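# Stand two loose rings upright in the tray's ring rolls

## Task

Take the two rings that lie flat on the table and set each one upright between the tray's ring rolls, in the same way as the ring already standing there, pressed fully down. The ring already in place must not be disturbed, nothing else may leave the tray, and the tray must remain flat on the table.

## Robot and tools

Robot: two arms, left_arm and right_arm, each ending in a five-finger hand (right_arm has a right hand, left_arm a mirrored left hand). Cameras: cam_head_left, cam_head_right, cam_high, cam_left_wrist, cam_right_wrist, each 672x504.

Frames. The scene frame has its origin at table-top height, halfway between the nominal arm bases, with +z up, +x pointing out over the table and left_arm on the +y side. Actual bases: left_arm at (-0.008, +0.368, +0.035) m, right_arm at (+0.006, -0.348, +0.015) m, both turned very slightly about z. Reported hand positions (metres) and quaternions (wxyz) are given in each arm's own base frame; fixed cameras and the table use the scene frame. Readings may be wrong by a few centimetres.

Hand point: a spot 0.05 m in front of the palm and 0.15 m from the wrist face. Its +z runs along the straightened fingers, +y comes out of the palm, +x runs across the palm away from the thumb on the right hand and toward the thumb on the left. Straight fingers extend 0.06-0.07 m past it. A wrist bracket on the little-finger side can collide with objects.

The row. Every moving command is a row of 28 numbers, each in [-1, 1], always covering both arms: left dx, dy, dz, rx, ry, rz; left little, ring, middle, index, thumb_bend, thumb_turn, force_limit, speed; then the same 14 for the right arm. The six pose numbers are an offset, not a pose: they are measured from that arm's current Hand target, along the Hand target's own axes. 1.0 equals 0.6 m of travel or 180 degrees of turn; rx, ry, rz form one rotation vector. All zeros re-requests the current Hand target. Finger values: -1 open/straight, +1 closed/curled; thumb_bend -1 straight to +1 bent; thumb_turn -1 alongside the palm to +1 opposite the fingers. force_limit maps -1..+1 to roughly 0..10 N at the fingertip (0..15 N for both thumb motors); speed rises from nearly zero at -1 to full at +0.48 and above. For a soft grip close with speed at -0.94 or below. With the thumb opposed, the hand holds objects roughly 0.035-0.065 m thick. To leave a hand unchanged, resend its last executed eight hand numbers; if none was sent yet in the scene, send its hand_measured values plus hand_force_limit and hand_speed.

Tools.
- execute_actions(actions, cameras): actions is a list of actions; each action is a list of up to 15 rows, one per 1/30 s step, and a short list repeats its final row. Every row in an action counts from the Hand target at the action's start, so resending the same offset moves further. An empty actions list returns all camera images.
- move(target, speed, blend, blocking, cameras): straight-line paths for both hand points. target is one 28-number row or a list of up to 15 rows; every row is an offset from the same starting Hand targets, not chained. speed is in m/s (0.002 to 4.3, default 0.25; turning capped at twice that in rad/s), one value or one per target. blend, in metres, rounds corners between list targets; 0 stops at each. Paths are capped at 10 s and do not avoid obstacles or the other arm. blocking=false returns after about 0.5 s while motion continues.
- wait(seconds 0 to 10): let the scene run, holding commands.
- stop(): brake a running move.
- zoom_image(camera, region [x0, y0, x1, y1] in pixels, at most 504 by 504): enlarge part of a latest image.
- show_instructions(): shows the reference pictures.
- finished_scene(scene): ends the current scene, giving its number; irreversible.

Results. Each result gives, per arm, end_effector_position and quat, Hand target (the last commanded pose after clipping, base for the next offset), joint positions, velocities (may be omitted when all are just noise) and torques (raw drive output including gravity, with offsets). Hand readings come as six-value lists in motor order: hand_measured (position on the command scale), hand_stopped_by (moving, target, force, stalled, fault), hand_load_n (fingertip force, positive when pushed open; falls toward 0 if a grip is lost), plus hand_force_limit and hand_speed. A move adds a "move:" line with its ending (done, off_target, moving, held, fault) and any limits (paced = pose clipped, held = steps withheld). Possible MOTOR HOT or OVER-TEMPERATURE FAULT lines warn of heating.

Behaviour to expect. Arms track loosely and often rest 1-5 cm short, usually low; send the remaining gap as a new offset. Orientation commands are clipped to 40 degrees from the measured one each step. A blocked arm keeps pushing; to release, command a target back past the hand point. Avoid paths near an arm's own base. Stretched arms, held loads and unreachable targets heat motors until the arm drops.

Avoid: dropping rings or releasing them while moving, knocking anything off the table, striking the tray, the standing ring or fixed items, fast contact, pressing too deep, overloading fingers, and any contact between the two hands.

Each tool is called after "Emit:" as a command line: name --argument value for each argument, lists and objects as JSON in quotes; but a table of rows of numbers goes row by row, as --pt "numbers of a row", without its own name.

Reference images:

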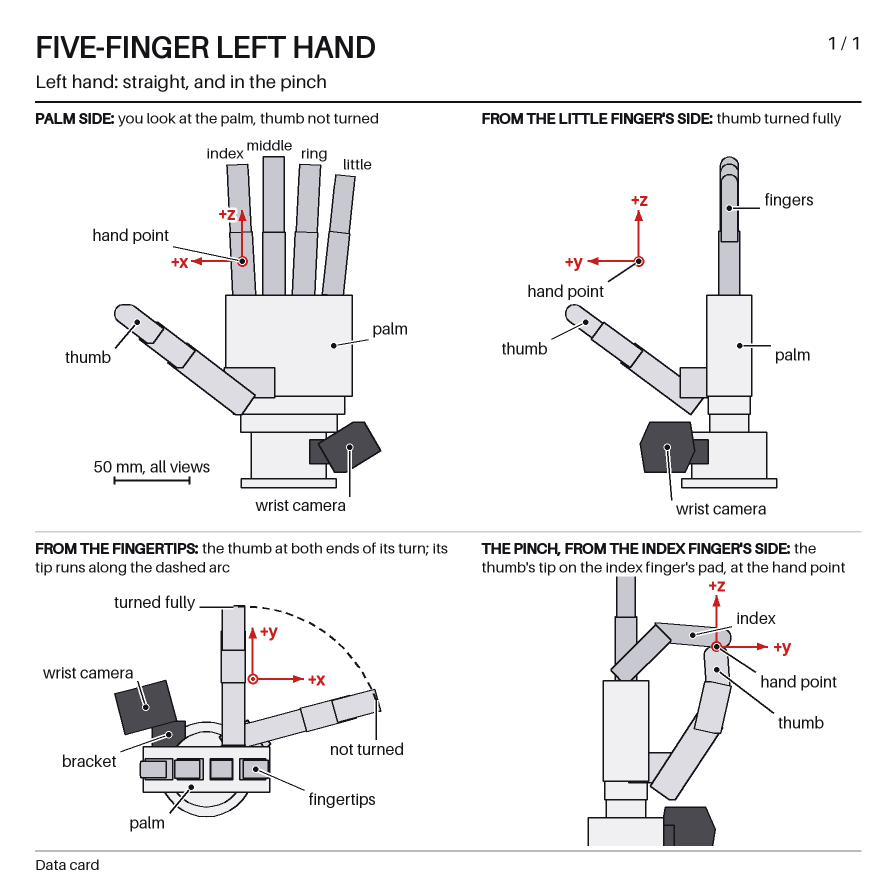

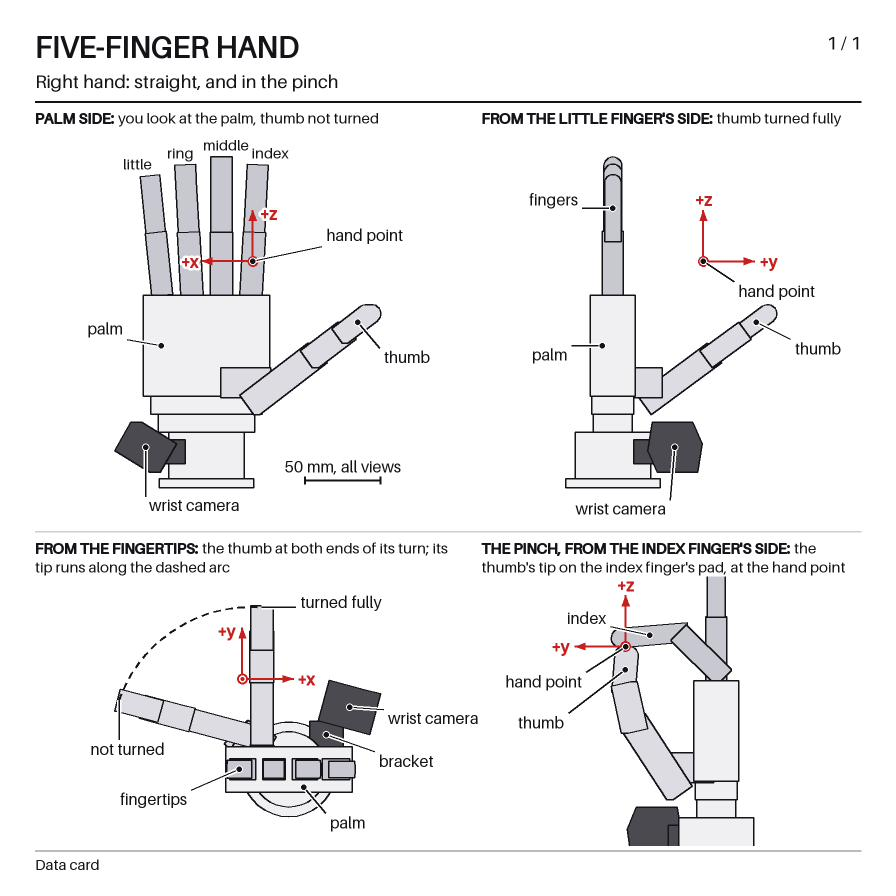

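## Session

Emit:
execute_actions --actions '[]'

Scene clock: 0.00 s.
left_arm: end_effector_position=(+0.4264, -0.3187, +0.1410) hand_measured=(-1.000, -1.000, -1.000, -1.000, -1.000, -1.000) hand_load_n=(+0.0, +0.0, +0.0, +0.0, +0.0, +0.0) hand_stopped_by=(target, target, target, target, target, target) hand_force_limit=0.00 hand_speed=-0.80 end_effector_quat_wxyz=(+0.611, -0.033, +0.779, +0.135) | right_arm: end_effector_position=(+0.2788, -0.2528, +0.2104) hand_measured=(-1.000, -1.000, -1.000, -1.000, -1.000, -1.000) hand_load_n=(+0.0, +0.0, +0.0, +0.0, +0.0, +0.0) hand_stopped_by=(target, target, target, target, target, target) hand_force_limit=0.00 hand_speed=-0.80 end_effector_quat_wxyz=(+0.137, +0.186, +0.971, +0.055)
Joint positions: left_arm=[-1.018 1.738 1.042 0.038 -1.208 1.121] | right_arm=[-1.053 1.255 1.1 -1.317 -0.28 0.911]
Joint velocities: within noise
Joint torques (N m): no reading
Heat: left arm: hottest wrist roll 33 °C; right arm: hottest shoulder 39 °C.
Hand target: left_arm +0.4308, -0.3259, +0.1509; +0.617, -0.042, +0.776, +0.125 | right_arm +0.2818, -0.2582, +0.2160; +0.142, +0.185, +0.971, +0.049

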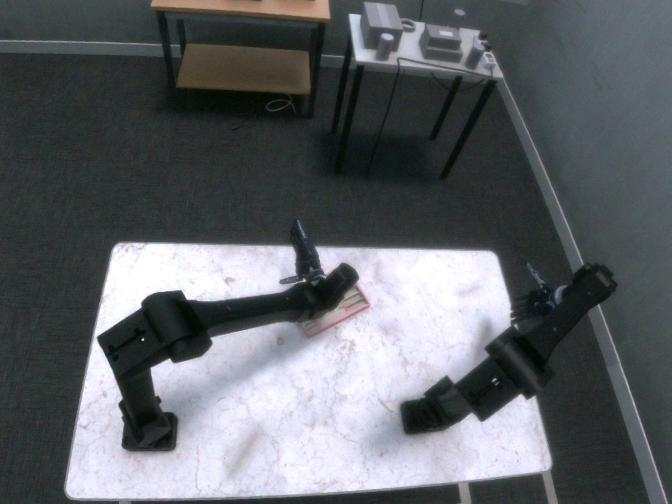

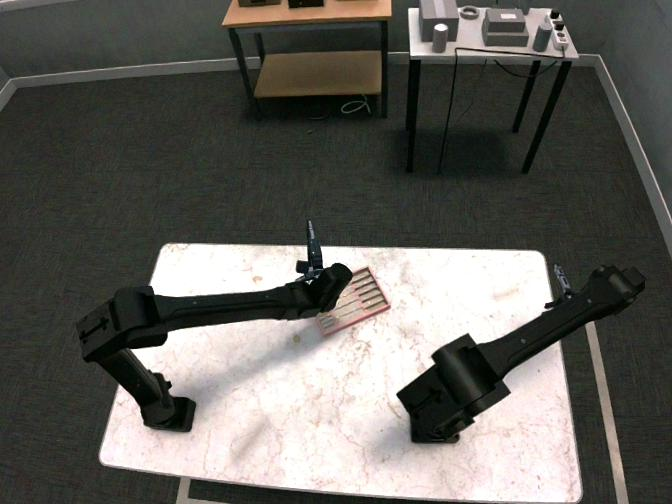

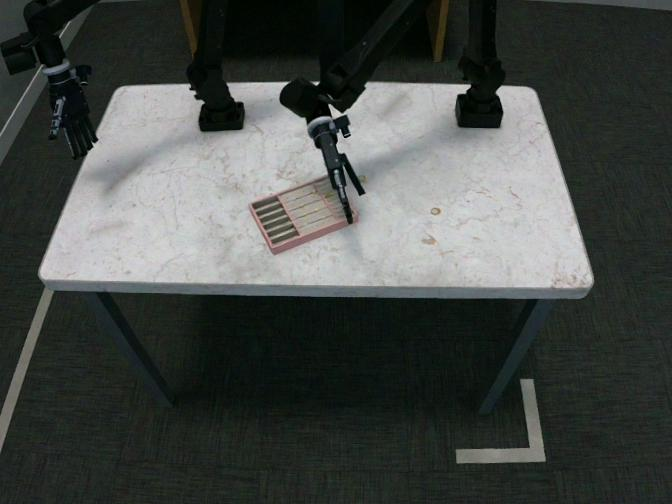

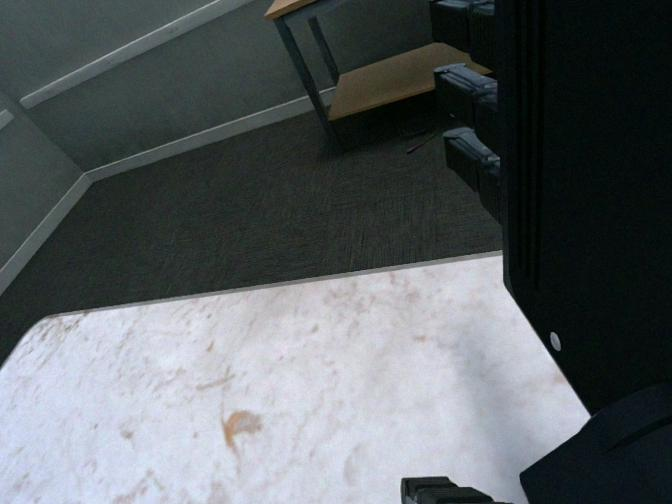

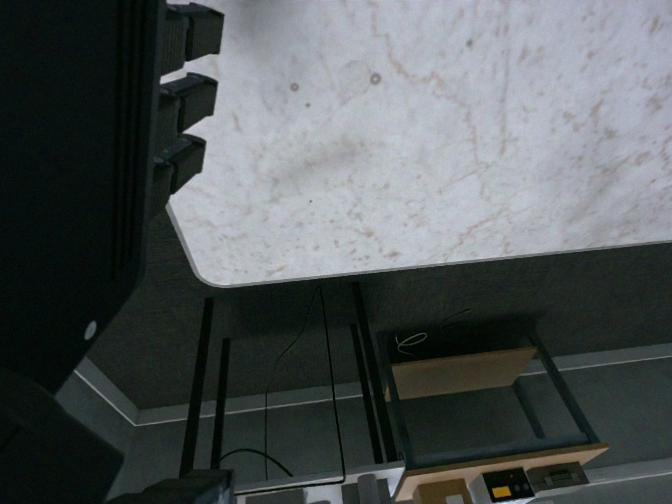

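Emit:
zoom_image --camera "cam_high" --region '[230, 160, 380, 270]'

Emit:
zoom_image --camera "cam_head_right" --region '[290, 250, 410, 350]'

Emit:
zoom_image --camera "cam_high" --region '[30, 80, 600, 300]'

Scaled by 3.360.

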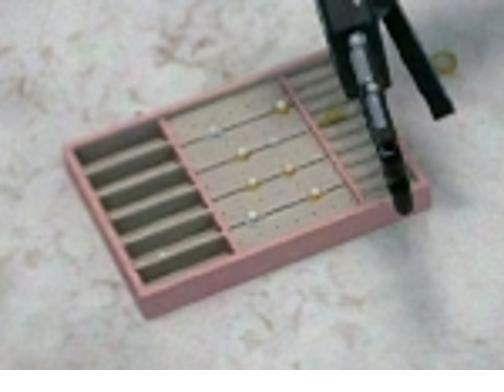

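Scaled by 4.200.

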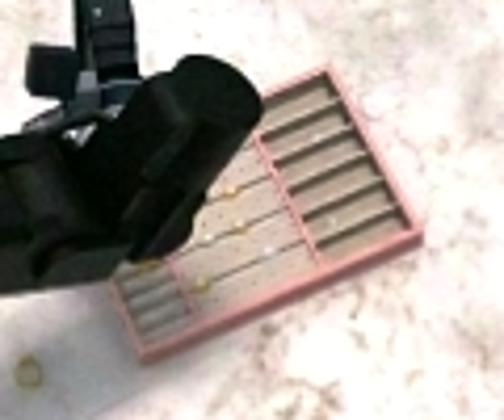

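Region (30, 80, 600, 300) is 570x220 pixels. A region can be at most 504 by 504 pixels.

Emit:
move --target '[-0.19, 0.598, 0.092, 0,0,0, -1,-1,-1,-1,-1,-1, 0,-0.8, 0,0,0,0,0,0, -1,-1,-1,-1,-1,-1, 0,-0.8]' --cameras '["all"]'

Scene clock: 10.10 s.
left_arm: end_effector_position=(+0.4315, +0.0193, +0.2972) hand_measured=(-1.000, -1.000, -1.000, -1.000, -1.000, -1.000) hand_load_n=(+0.0, +0.5, +0.0, +0.0, +0.0, +0.0) hand_stopped_by=(target, target, target, target, target, target) hand_force_limit=0.00 hand_speed=-0.80 end_effector_quat_wxyz=(+0.618, -0.044, +0.776, +0.119) | right_arm: end_effector_position=(+0.2788, -0.2528, +0.2104) hand_measured=(-1.000, -1.000, -1.000, -1.000, -1.000, -1.000) hand_load_n=(+0.0, +0.0, +0.5, +0.0, +0.0, +0.0) hand_stopped_by=(target, target, target, target, target, target) hand_force_limit=0.00 hand_speed=-0.80 end_effector_quat_wxyz=(+0.137, +0.186, +0.971, +0.055)
Joint positions: left_arm=[-0.315 0.897 0.656 -0.006 -0.548 1.574] | right_arm=[-1.053 1.255 1.1 -1.317 -0.28 0.911]
Joint torques (N m): left_arm=[-0.03 -5.83 10.96 1.2 0.06 0.05] | right_arm=[0.15 -7.53 12.07 0.01 -0.22 0.05]
Heat: left arm: hottest wrist roll 33 °C; right arm: hottest shoulder 39 °C.
Hand target: left_arm +0.4310, +0.0239, +0.3006; +0.617, -0.042, +0.776, +0.125 | right_arm +0.2818, -0.2582, +0.2160; +0.142, +0.185, +0.971, +0.049
Off the commanded pose: left_arm 0.006 m, 1 deg | right_arm 0.008 m, 1 deg.
move: done

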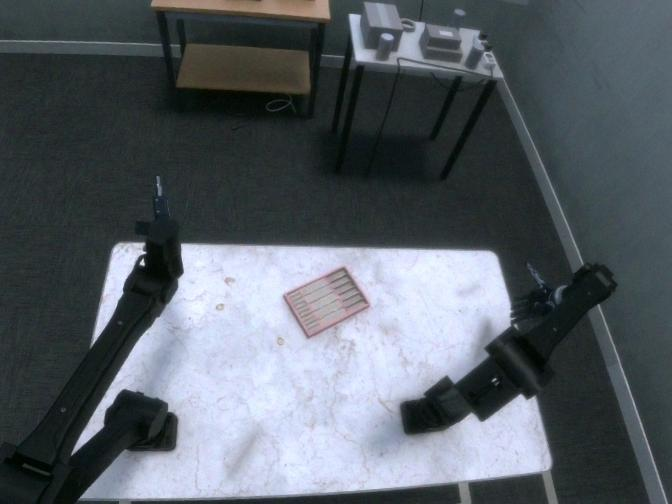

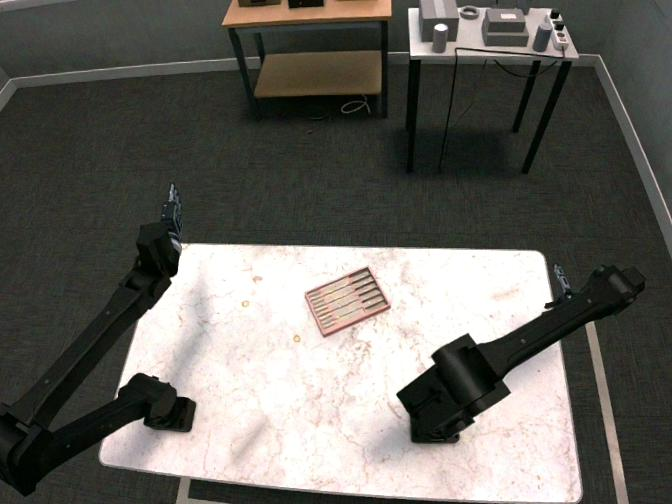

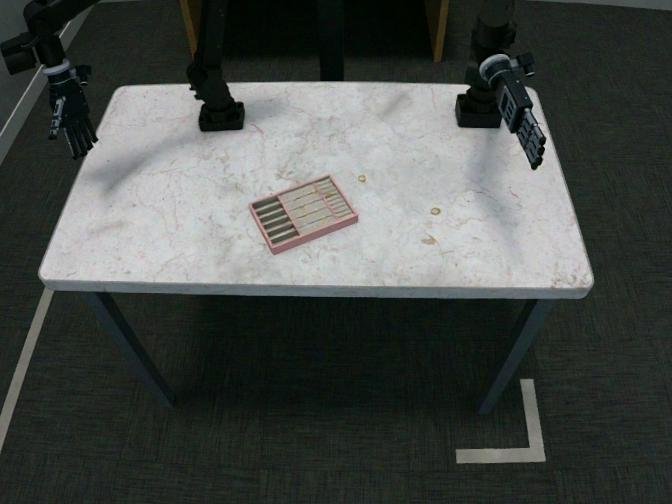

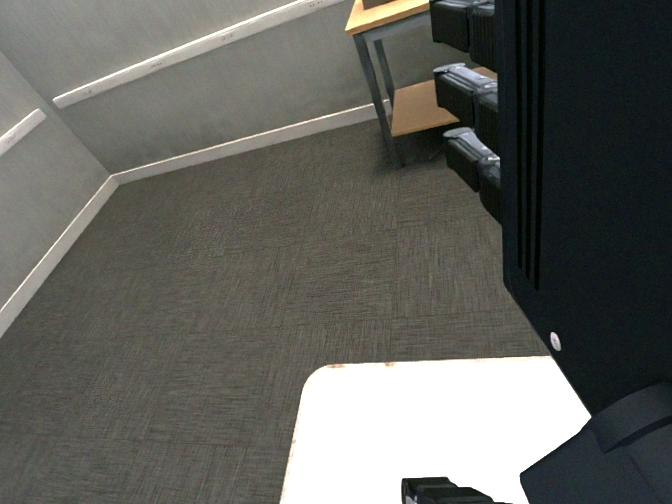

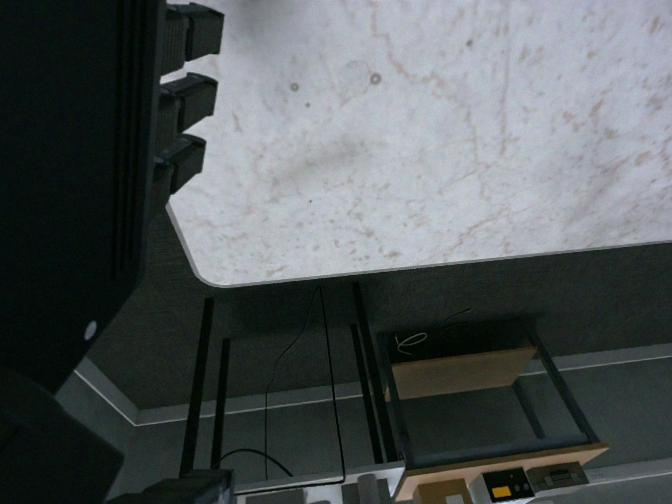

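Emit:
zoom_image --camera "cam_high" --region '[240, 165, 370, 262]'

Emit:
zoom_image --camera "cam_high" --region '[340, 160, 460, 250]'

Emit:
zoom_image --camera "cam_head_right" --region '[230, 260, 400, 360]'

Emit:
zoom_image --camera "cam_high" --region '[310, 170, 370, 215]'

Scaled by 3.877.

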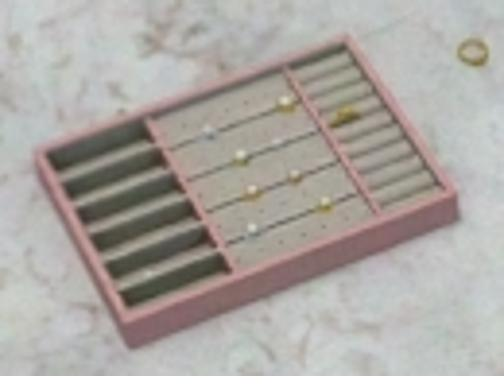

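Scaled by 4.200.

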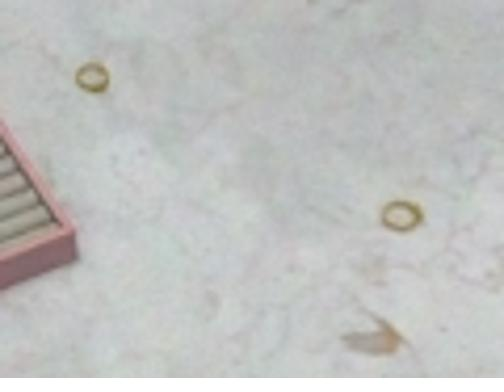

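Scaled by 2.965.

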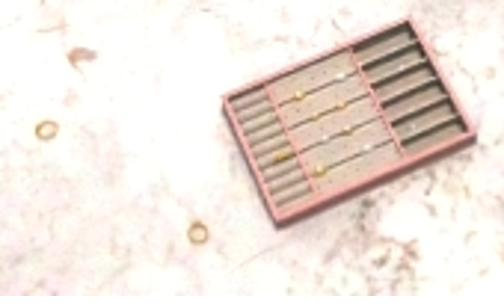

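Scaled by 8.400.

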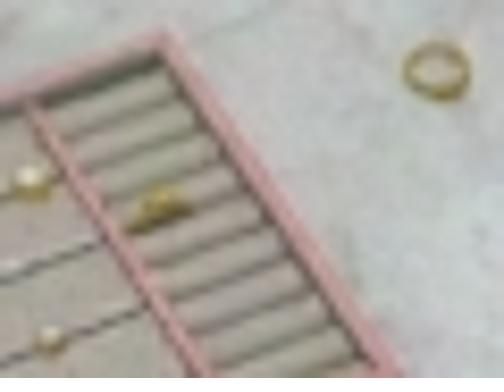

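Emit:
move --target '[0.2153,-0.5345,-0.4068,0.2785,0.3934,-0.3877, -1,-1,-1,-0.1,-0.3,0.47, 0,-0.5, 0,0,0,0,0,0, -1,-1,-1,-1,-1,-1, 0,-0.8]' --cameras '["all"]'

Scene clock: 62.50 s.
left_arm: end_effector_position=(+0.2424, -0.3302, +0.1844) hand_measured=(-1.000, -1.000, -1.000, -0.100, -0.300, +0.470) hand_load_n=(+0.0, +0.0, +0.0, +0.0, +0.0, +0.0) hand_stopped_by=(target, target, target, target, target, target) hand_force_limit=0.00 hand_speed=-0.50 end_effector_quat_wxyz=(+0.026, -0.262, +0.787, -0.558) | right_arm: end_effector_position=(+0.2788, -0.2528, +0.2104) hand_measured=(-1.000, -1.000, -1.000, -1.000, -1.000, -1.000) hand_load_n=(+0.0, +0.0, +0.0, +0.0, +0.0, +0.5) hand_stopped_by=(target, target, target, target, target, target) hand_force_limit=0.00 hand_speed=-0.80 end_effector_quat_wxyz=(+0.137, +0.186, +0.971, +0.055)
Joint positions: left_arm=[-0.621 0.956 0.571 -0.066 0.534 -0.032] | right_arm=[-1.053 1.255 1.1 -1.317 -0.28 0.911]
Joint torques (N m): left_arm=[-2.2 -5.3 9.81 2.39 0.29 -0.11] | right_arm=[0.62 -7.12 11.92 0.14 -0.22 0.06]
Heat: left arm: hottest elbow 35 °C; right arm: hottest shoulder 38 °C.
Hand target: left_arm +0.2400, -0.3343, +0.1811; +0.021, -0.262, +0.786, -0.560 | right_arm +0.2818, -0.2582, +0.2160; +0.142, +0.185, +0.971, +0.049
Off the commanded pose: left_arm 0.006 m, 1 deg | right_arm 0.008 m, 1 deg.
move: done

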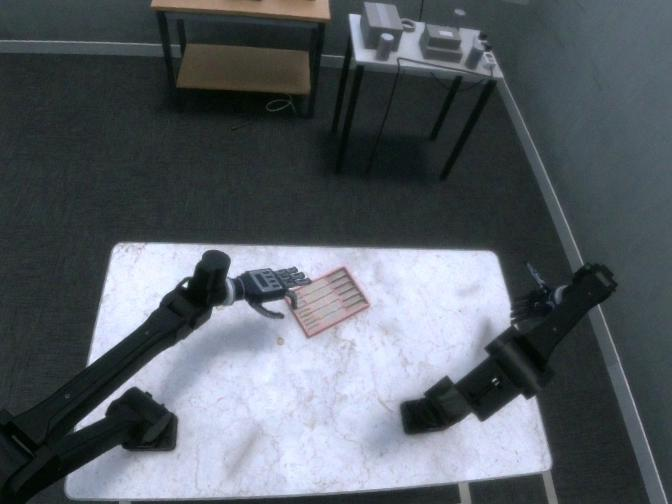

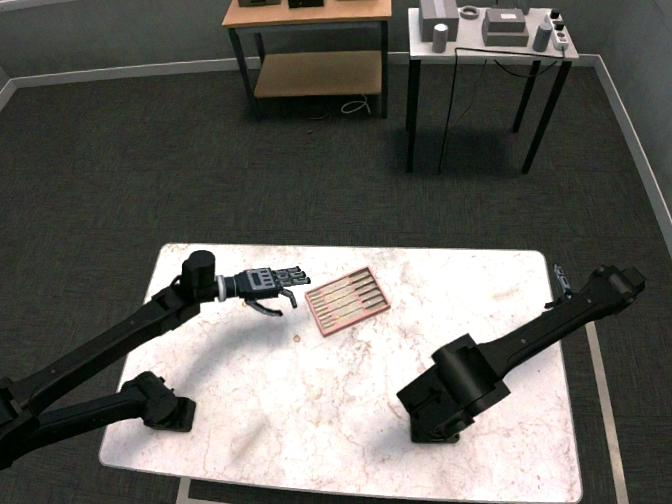

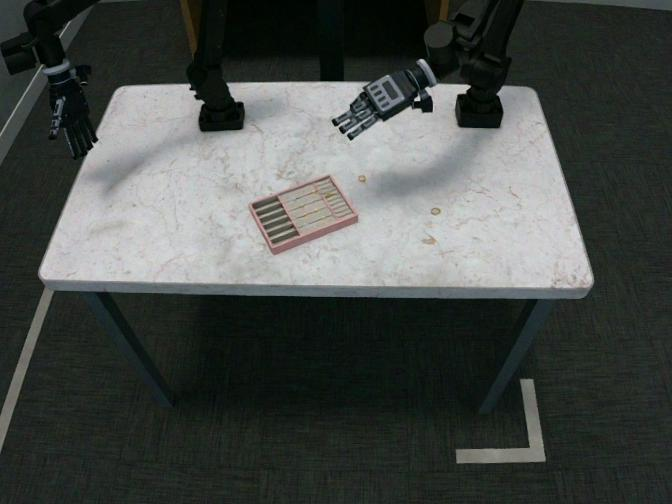

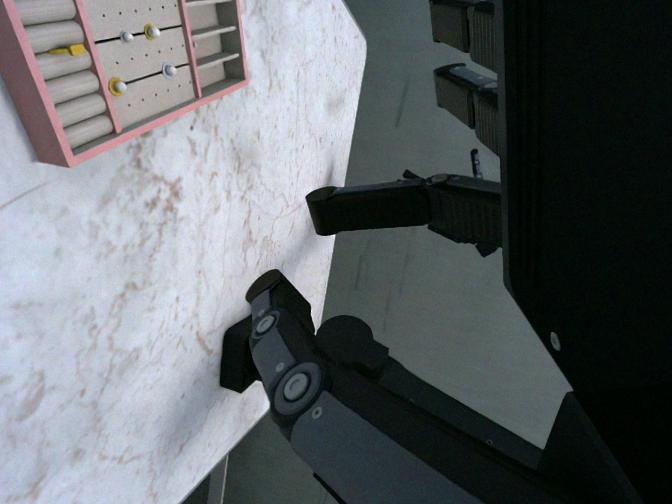

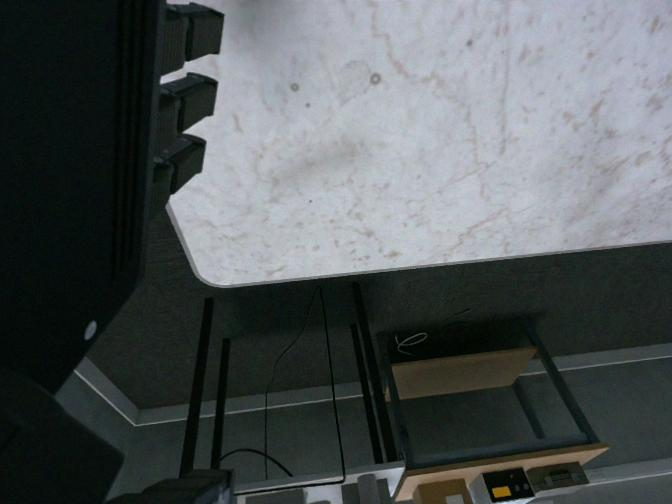

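Emit:
zoom_image --camera "cam_left_wrist" --region '[0, 0, 250, 170]'

Emit:
zoom_image --camera "cam_left_wrist" --region '[220, 170, 440, 400]'

Scaled by 2.016.

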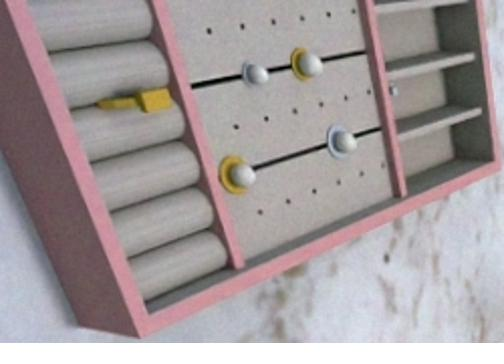

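Scaled by 2.191.

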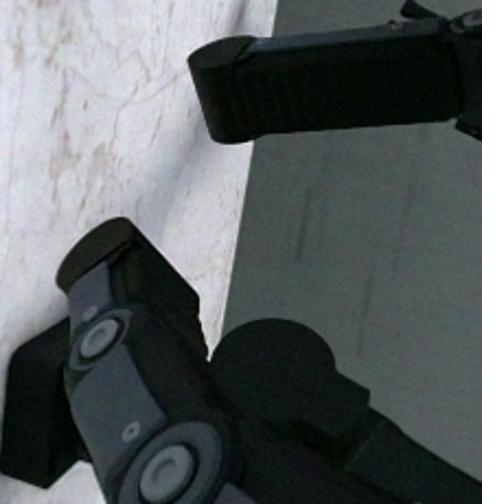

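Emit:
move --target '[-0.1438,-0.0645,0.0543,0,0,0, -1,-1,-1,-0.1,-0.3,0.47, 0,-0.5, 0,0,0,0,0,0, -1,-1,-1,-1,-1,-1, 0,-0.8]' --cameras '["cam_left_wrist","cam_high"]'

Scene clock: 78.47 s.
left_arm: end_effector_position=(+0.3165, -0.3230, +0.1558) hand_measured=(-1.000, -1.000, -1.000, -0.100, -0.300, +0.470) hand_load_n=(+0.0, +0.0, +0.0, +0.0, +0.0, +0.0) hand_stopped_by=(target, target, target, target, target, target) hand_force_limit=0.00 hand_speed=-0.50 end_effector_quat_wxyz=(-0.001, -0.282, +0.793, -0.540) | right_arm: end_effector_position=(+0.2788, -0.2528, +0.2104) hand_measured=(-1.000, -1.000, -1.000, -1.000, -1.000, -1.000) hand_load_n=(+0.0, +0.5, +0.0, +0.0, +0.0, +0.0) hand_stopped_by=(target, target, target, target, target, target) hand_force_limit=0.00 hand_speed=-0.80 end_effector_quat_wxyz=(+0.137, +0.186, +0.971, +0.055)
Joint positions: left_arm=[-0.47 1.219 0.696 -0.042 0.677 0.034] | right_arm=[-1.053 1.255 1.1 -1.317 -0.28 0.911]
Joint torques (N m): left_arm=[-0.79 -8.64 14.75 2.15 0.52 0] | right_arm=[0.79 -7.65 12.15 0.14 -0.24 0.06]
Heat: left arm: hottest elbow 35 °C; right arm: hottest shoulder 38 °C.
Hand target: left_arm +0.3400, -0.3342, +0.1808; +0.021, -0.262, +0.786, -0.560 | right_arm +0.2818, -0.2582, +0.2160; +0.142, +0.185, +0.971, +0.049
Off the commanded pose: left_arm 0.036 m, 4 deg | right_arm 0.008 m, 1 deg.
move: off_target (left_arm)
Images, in order (width x height): cam_high 672x504, cam_left_wrist 672x504.

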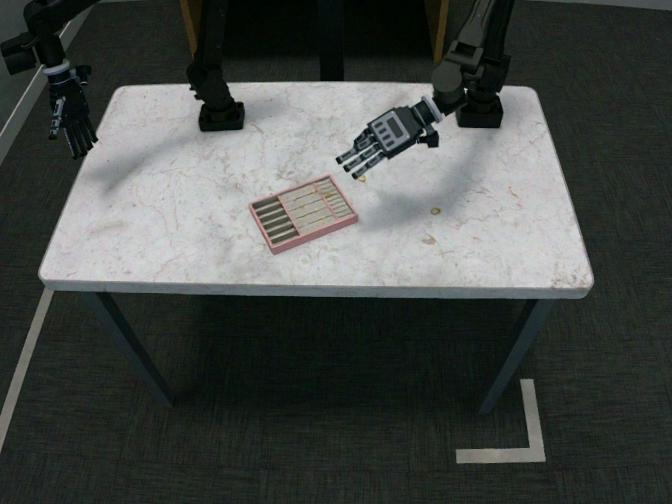

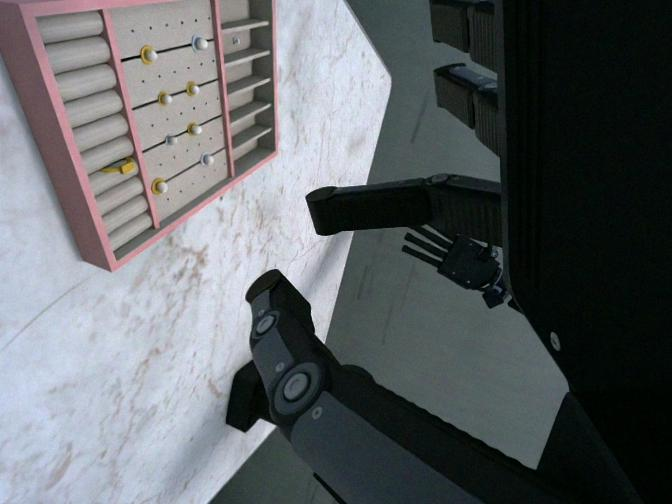

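Emit:
move --target '[0.005,0.087,-0.293,0,0,0, -1,-1,-1,-0.1,-0.3,0.47, 0,-0.5, 0,0,0,0,0,0, -1,-1,-1,-1,-1,-1, 0,-0.8]' --cameras '["cam_left_wrist"]'

Scene clock: 83.90 s.
left_arm: end_effector_position=(+0.2499, -0.1731, +0.1886) hand_measured=(-1.000, -1.000, -1.000, -0.100, -0.300, +0.470) hand_load_n=(+0.0, +0.0, +0.0, +0.0, +0.0, +0.0) hand_stopped_by=(target, target, target, target, target, target) hand_force_limit=0.00 hand_speed=-0.50 end_effector_quat_wxyz=(+0.008, -0.268, +0.786, -0.557) | right_arm: end_effector_position=(+0.2788, -0.2528, +0.2104) hand_measured=(-1.000, -1.000, -1.000, -1.000, -1.000, -1.000) hand_load_n=(+0.0, +0.0, +0.0, +0.0, +0.0, +0.0) hand_stopped_by=(target, target, target, target, target, target) hand_force_limit=0.00 hand_speed=-0.80 end_effector_quat_wxyz=(+0.137, +0.186, +0.971, +0.055)
Joint positions: left_arm=[-0.019 0.849 0.592 -0.601 1.045 0.472] | right_arm=[-1.053 1.255 1.1 -1.317 -0.28 0.911]
Joint torques (N m): left_arm=[-0.03 -3.55 13.26 0.59 0.75 0.07] | right_arm=[0.91 -7.65 11.92 -0.05 -0.25 0.03]
Heat: left arm: hottest elbow 36 °C; right arm: hottest shoulder 38 °C.
Hand target: left_arm +0.2599, -0.1704, +0.2007; +0.021, -0.262, +0.786, -0.560 | right_arm +0.2818, -0.2582, +0.2160; +0.142, +0.185, +0.971, +0.049
Off the commanded pose: left_arm 0.016 m, 2 deg | right_arm 0.008 m, 1 deg.
move: off_target (left_arm)
Images, in order (width x height): cam_left_wrist 672x504.

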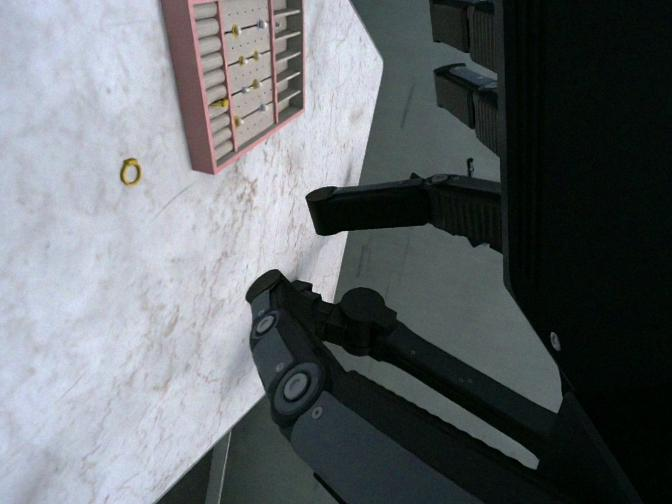

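Emit:
zoom_image --camera "cam_left_wrist" --region '[100, 140, 170, 200]'

Emit:
zoom_image --camera "cam_left_wrist" --region '[150, 0, 290, 180]'

Scaled by 7.200.

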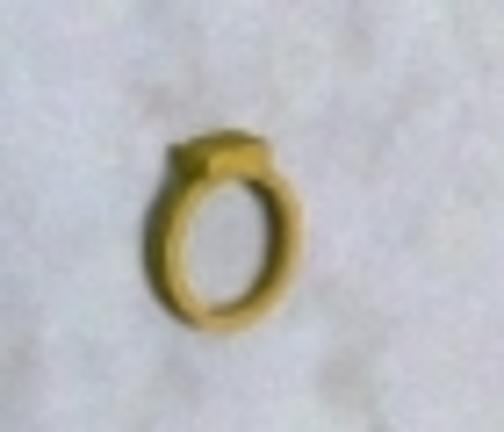

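Scaled by 2.800.

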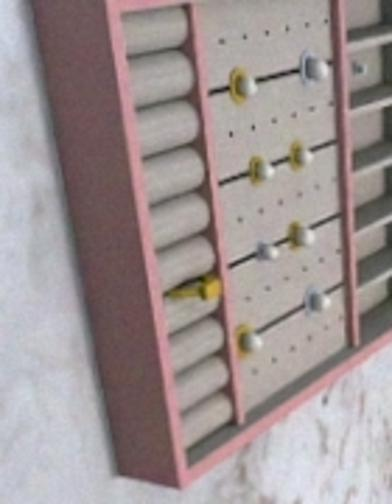

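Emit:
move --target '[0,0,0,0,0,0, -1,-1,-1,0.5,-0.3,0.47, -0.8,-0.5, 0,0,0,0,0,0, -1,-1,-1,-1,-1,-1, 0,-0.8]' --cameras '["cam_left_wrist"]'

Emit:
zoom_image --camera "cam_left_wrist" --region '[220, 150, 440, 370]'

Scene clock: 94.83 s.
left_arm: end_effector_position=(+0.2499, -0.1731, +0.1885) hand_measured=(-1.000, -1.000, -1.000, +0.354, -0.300, +0.470) hand_load_n=(-0.5, +0.0, +0.0, +6.0, +3.5, +0.0) hand_stopped_by=(target, target, target, force, target, target) hand_force_limit=-0.80 hand_speed=-0.50 end_effector_quat_wxyz=(+0.009, -0.268, +0.786, -0.557) | right_arm: end_effector_position=(+0.2788, -0.2528, +0.2104) hand_measured=(-1.000, -1.000, -1.000, -1.000, -1.000, -1.000) hand_load_n=(+0.5, +0.0, +0.0, +0.0, +0.0, +0.0) hand_stopped_by=(target, target, target, target, target, target) hand_force_limit=0.00 hand_speed=-0.80 end_effector_quat_wxyz=(+0.137, +0.186, +0.971, +0.055)
Joint positions: left_arm=[-0.019 0.849 0.592 -0.601 1.045 0.473] | right_arm=[-1.053 1.255 1.1 -1.317 -0.28 0.911]
Joint torques (N m): left_arm=[0.21 -3.84 13.01 0.51 0.7 0.07] | right_arm=[0.73 -7.82 12.08 0.17 -0.21 -0.01]
Heat: left arm: hottest elbow 35 °C; right arm: hottest shoulder 38 °C.
Hand target: left_arm +0.2599, -0.1704, +0.2007; +0.021, -0.262, +0.786, -0.560 | right_arm +0.2818, -0.2582, +0.2160; +0.142, +0.185, +0.971, +0.049
Off the commanded pose: left_arm 0.016 m, 2 deg | right_arm 0.008 m, 1 deg.
move: off_target (left_arm)
Images, in order (width x height): cam_left_wrist 672x504.

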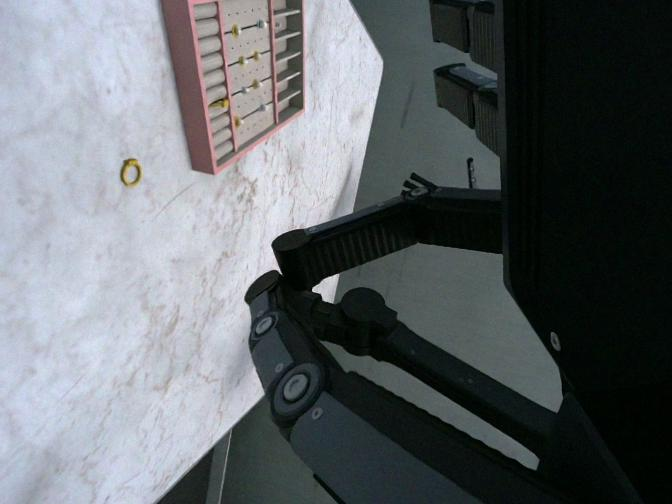

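Scaled by 2.291.

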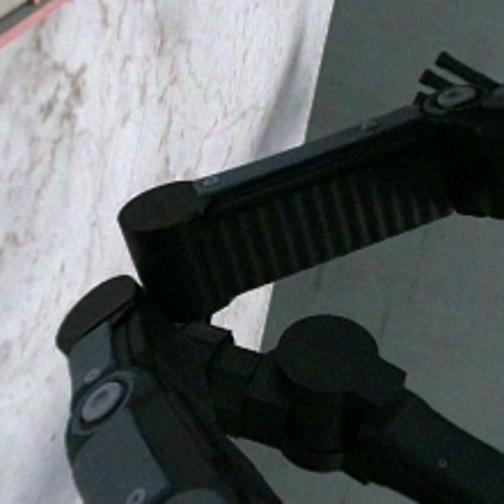

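Emit:
move --target '[0,0,0,0,0,0, -1,-1,-1,-0.1,-0.3,1, 0,-0.2, 0,0,0,0,0,0, -1,-1,-1,-1,-1,-1, 0,-0.8]' --cameras '["cam_left_wrist"]'

Emit:
zoom_image --camera "cam_left_wrist" --region '[220, 150, 440, 370]'

Scene clock: 103.73 s.
left_arm: end_effector_position=(+0.2500, -0.1730, +0.1885) hand_measured=(-1.000, -1.000, -1.000, -0.100, -0.300, +1.000) hand_load_n=(+0.0, +0.0, +0.0, +0.0, +0.0, +0.0) hand_stopped_by=(target, target, target, target, target, target) hand_force_limit=0.00 hand_speed=-0.20 end_effector_quat_wxyz=(+0.009, -0.268, +0.786, -0.557) | right_arm: end_effector_position=(+0.2788, -0.2528, +0.2104) hand_measured=(-1.000, -1.000, -1.000, -1.000, -1.000, -1.000) hand_load_n=(+0.0, +0.0, +0.0, +0.0, +0.0, +0.0) hand_stopped_by=(target, target, target, target, target, target) hand_force_limit=0.00 hand_speed=-0.80 end_effector_quat_wxyz=(+0.137, +0.186, +0.971, +0.055)
Joint positions: left_arm=[-0.019 0.849 0.592 -0.601 1.045 0.475] | right_arm=[-1.053 1.255 1.1 -1.317 -0.28 0.911]
Joint torques (N m): left_arm=[-0.15 -4.13 13.19 0.49 0.76 0.02] | right_arm=[0.5 -7.41 12.04 0.01 -0.22 0.04]
Heat: left arm: hottest elbow 35 °C; right arm: hottest shoulder 38 °C.
Hand target: left_arm +0.2599, -0.1704, +0.2007; +0.021, -0.262, +0.786, -0.560 | right_arm +0.2818, -0.2582, +0.2160; +0.142, +0.185, +0.971, +0.049
Off the commanded pose: left_arm 0.016 m, 2 deg | right_arm 0.008 m, 1 deg.
move: off_target (left_arm)
Images, in order (width x height): cam_left_wrist 672x504.

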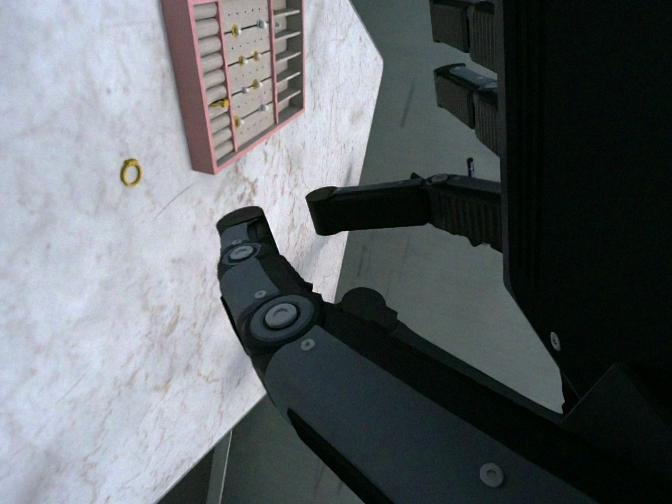

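Scaled by 2.291.

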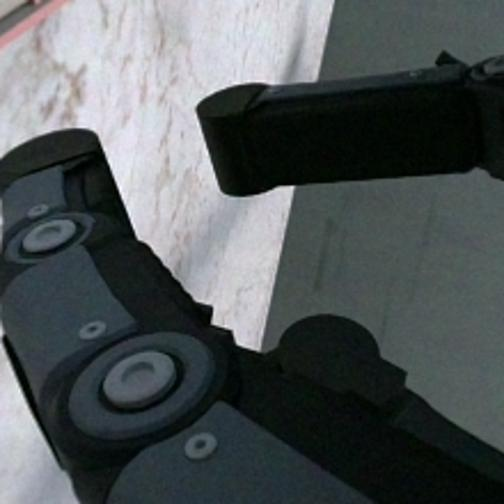

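Emit:
move --target '[0.0993,0.1347,0.3057,0,0,0, -1,-1,-1,-0.05,-0.3,0.69, 0,-0.2, 0,0,0,0,0,0, -1,-1,-1,-1,-1,-1, 0,-0.8]' --cameras '["cam_left_wrist","cam_high"]'

Scene clock: 112.63 s.
left_arm: end_effector_position=(+0.2405, -0.3340, +0.0795) hand_measured=(-1.000, -1.000, -1.000, -0.050, -0.300, +0.690) hand_load_n=(+0.0, +0.0, +0.0, +0.0, +0.0, +0.0) hand_stopped_by=(target, target, target, target, target, target) hand_force_limit=0.00 hand_speed=-0.20 end_effector_quat_wxyz=(+0.026, -0.261, +0.787, -0.559) | right_arm: end_effector_position=(+0.2788, -0.2528, +0.2104) hand_measured=(-1.000, -1.000, -1.000, -1.000, -1.000, -1.000) hand_load_n=(+0.0, +0.0, +0.0, +0.0, +0.0, +0.0) hand_stopped_by=(target, target, target, target, target, target) hand_force_limit=0.00 hand_speed=-0.80 end_effector_quat_wxyz=(+0.137, +0.186, +0.971, +0.055)
Joint positions: left_arm=[-0.634 1.212 0.394 0.372 0.525 -0.039] | right_arm=[-1.053 1.255 1.1 -1.317 -0.28 0.911]
Joint torques (N m): left_arm=[-1.79 -6.53 7.5 2.39 0.16 -0.12] | right_arm=[0.85 -7.12 12.01 0.12 -0.21 0.02]
Heat: left arm: hottest elbow 35 °C; right arm: hottest shoulder 38 °C.
Hand target: left_arm +0.2368, -0.3366, +0.0759; +0.021, -0.262, +0.786, -0.560 | right_arm +0.2818, -0.2582, +0.2160; +0.142, +0.185, +0.971, +0.049
Off the commanded pose: left_arm 0.006 m, 1 deg | right_arm 0.008 m, 1 deg.
move: done
Images, in order (width x height): cam_high 672x504, cam_left_wrist 672x504.

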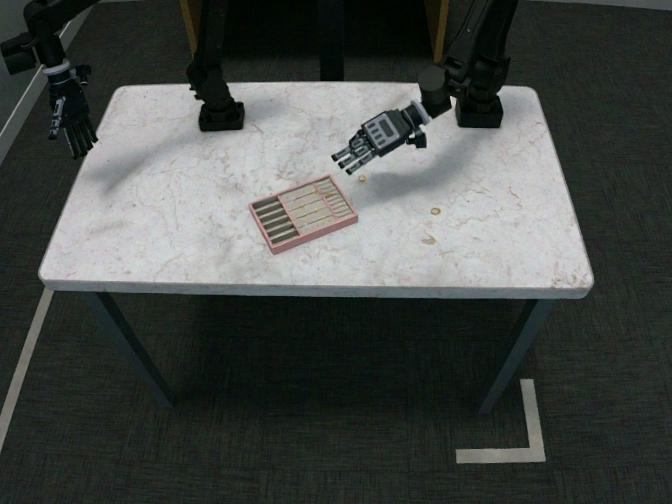

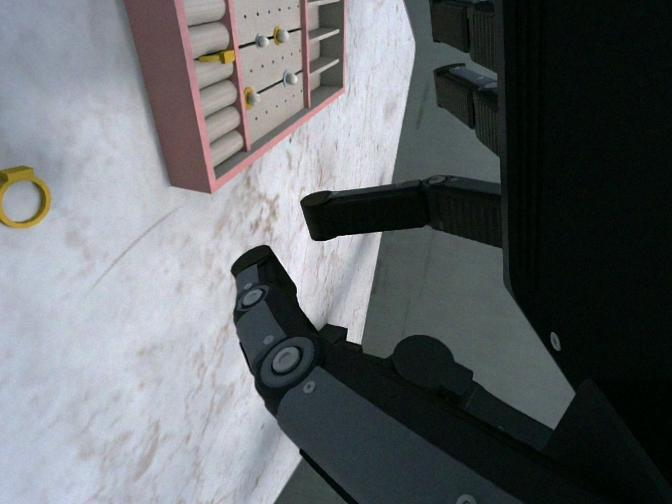

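Emit:
zoom_image --camera "cam_left_wrist" --region '[0, 150, 80, 240]'

Scaled by 5.600.

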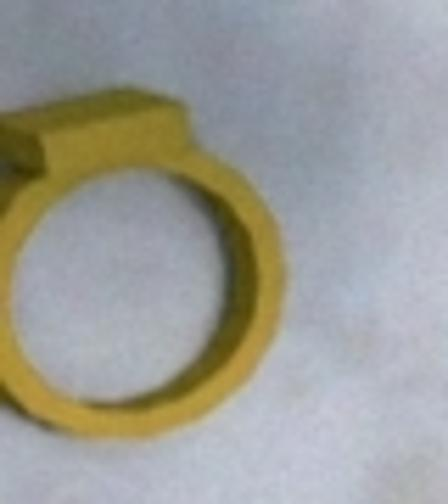

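Emit:
move --target '[-0.0287,0.0985,0.0107,0,0,0, -1,-1,-1,-0.05,-0.3,0.69, 0,-0.2, 0,0,0,0,0,0, -1,-1,-1,-1,-1,-1, 0,-0.8]' --cameras '["cam_left_wrist"]' --speed 0.1

Emit:
zoom_image --camera "cam_left_wrist" --region '[0, 130, 340, 350]'

Scene clock: 119.73 s.
left_arm: end_effector_position=(+0.2286, -0.3240, +0.0197) hand_measured=(-1.000, -1.000, -1.000, -0.050, -0.300, +0.690) hand_load_n=(+0.0, +0.0, +0.0, +0.0, +0.0, +0.0) hand_stopped_by=(target, target, target, target, target, target) hand_force_limit=0.00 hand_speed=-0.20 end_effector_quat_wxyz=(+0.017, -0.260, +0.787, -0.559) | right_arm: end_effector_position=(+0.2788, -0.2528, +0.2104) hand_measured=(-1.000, -1.000, -1.000, -1.000, -1.000, -1.000) hand_load_n=(+0.0, +0.0, +0.0, +0.0, +0.0, +0.0) hand_stopped_by=(target, target, target, target, target, target) hand_force_limit=0.00 hand_speed=-0.80 end_effector_quat_wxyz=(+0.137, +0.186, +0.971, +0.055)
Joint positions: left_arm=[-0.622 1.43 0.305 0.67 0.55 -0.039] | right_arm=[-1.053 1.255 1.1 -1.317 -0.28 0.911]
Joint torques (N m): left_arm=[0.5 -6.77 5.37 2.47 0.32 -0.01] | right_arm=[0.85 -7.65 12.03 0.12 -0.21 0.06]
Heat: left arm: hottest elbow 35 °C; right arm: hottest shoulder 38 °C.
Hand target: left_arm +0.2308, -0.3208, +0.0163; +0.021, -0.262, +0.786, -0.560 | right_arm +0.2818, -0.2582, +0.2160; +0.142, +0.185, +0.971, +0.049
Off the commanded pose: left_arm 0.005 m, 0 deg | right_arm 0.008 m, 1 deg.
move: done
Images, in order (width x height): cam_left_wrist 672x504.

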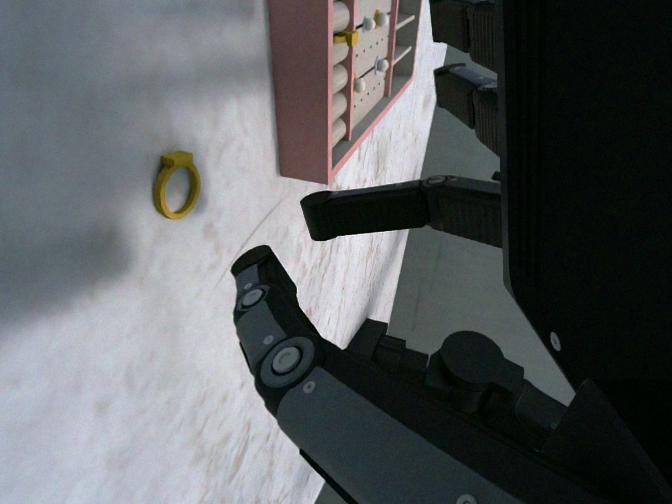

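Scaled by 1.482.

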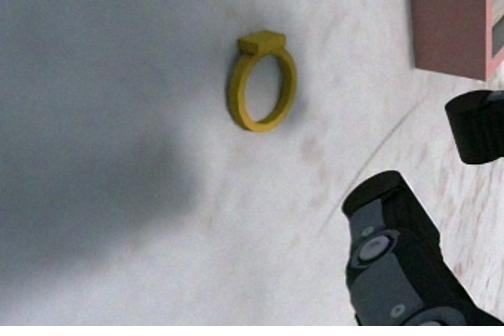

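Emit:
move --target '[-0.0382,0.0138,0.0105,0,0,0, -1,-1,-1,-0.05,-0.3,0.69, 0,-0.2, 0,0,0,0,0,0, -1,-1,-1,-1,-1,-1, 0,-0.8]' --cameras '["cam_left_wrist"]' --speed 0.1

Emit:
zoom_image --camera "cam_left_wrist" --region '[100, 130, 340, 330]'

Scene clock: 126.23 s.
left_arm: end_effector_position=(+0.2359, -0.3103, -0.0036) hand_measured=(-1.000, -1.000, -1.000, -0.050, -0.300, +0.690) hand_load_n=(+0.0, -0.5, +0.0, +0.0, +0.0, +0.0) hand_stopped_by=(target, target, target, target, target, target) hand_force_limit=0.00 hand_speed=-0.20 end_effector_quat_wxyz=(+0.008, -0.270, +0.790, -0.550) | right_arm: end_effector_position=(+0.2788, -0.2528, +0.2104) hand_measured=(-1.000, -1.000, -1.000, -1.000, -1.000, -1.000) hand_load_n=(+0.0, +0.0, +0.0, +0.0, +0.0, +0.0) hand_stopped_by=(target, target, target, target, target, target) hand_force_limit=0.00 hand_speed=-0.80 end_effector_quat_wxyz=(+0.137, +0.186, +0.971, +0.055)
Joint positions: left_arm=[-0.563 1.53 0.305 0.726 0.602 -0.015] | right_arm=[-1.053 1.255 1.1 -1.317 -0.28 0.911]
Joint torques (N m): left_arm=[-0.03 -8.64 6.78 2.44 0.42 0.06] | right_arm=[0.38 -7.18 12.07 0.17 -0.24 0.04]
Heat: left arm: hottest elbow 34 °C; right arm: hottest shoulder 38 °C.
Hand target: left_arm +0.2495, -0.3143, +0.0007; +0.021, -0.262, +0.786, -0.560 | right_arm +0.2818, -0.2582, +0.2160; +0.142, +0.185, +0.971, +0.049
Off the commanded pose: left_arm 0.015 m, 2 deg | right_arm 0.008 m, 1 deg.
move: off_target (left_arm)
Images, in order (width x height): cam_left_wrist 672x504.

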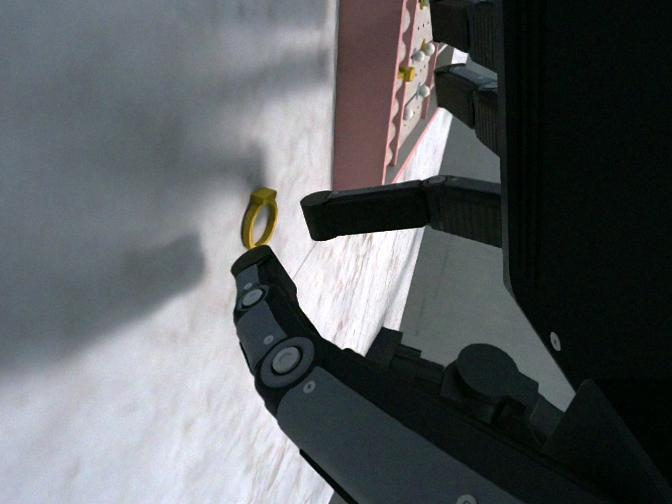

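Scaled by 2.100.

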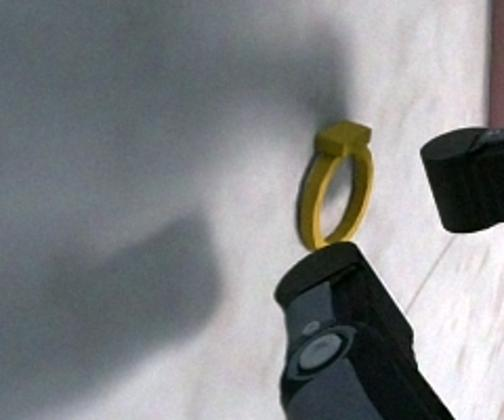

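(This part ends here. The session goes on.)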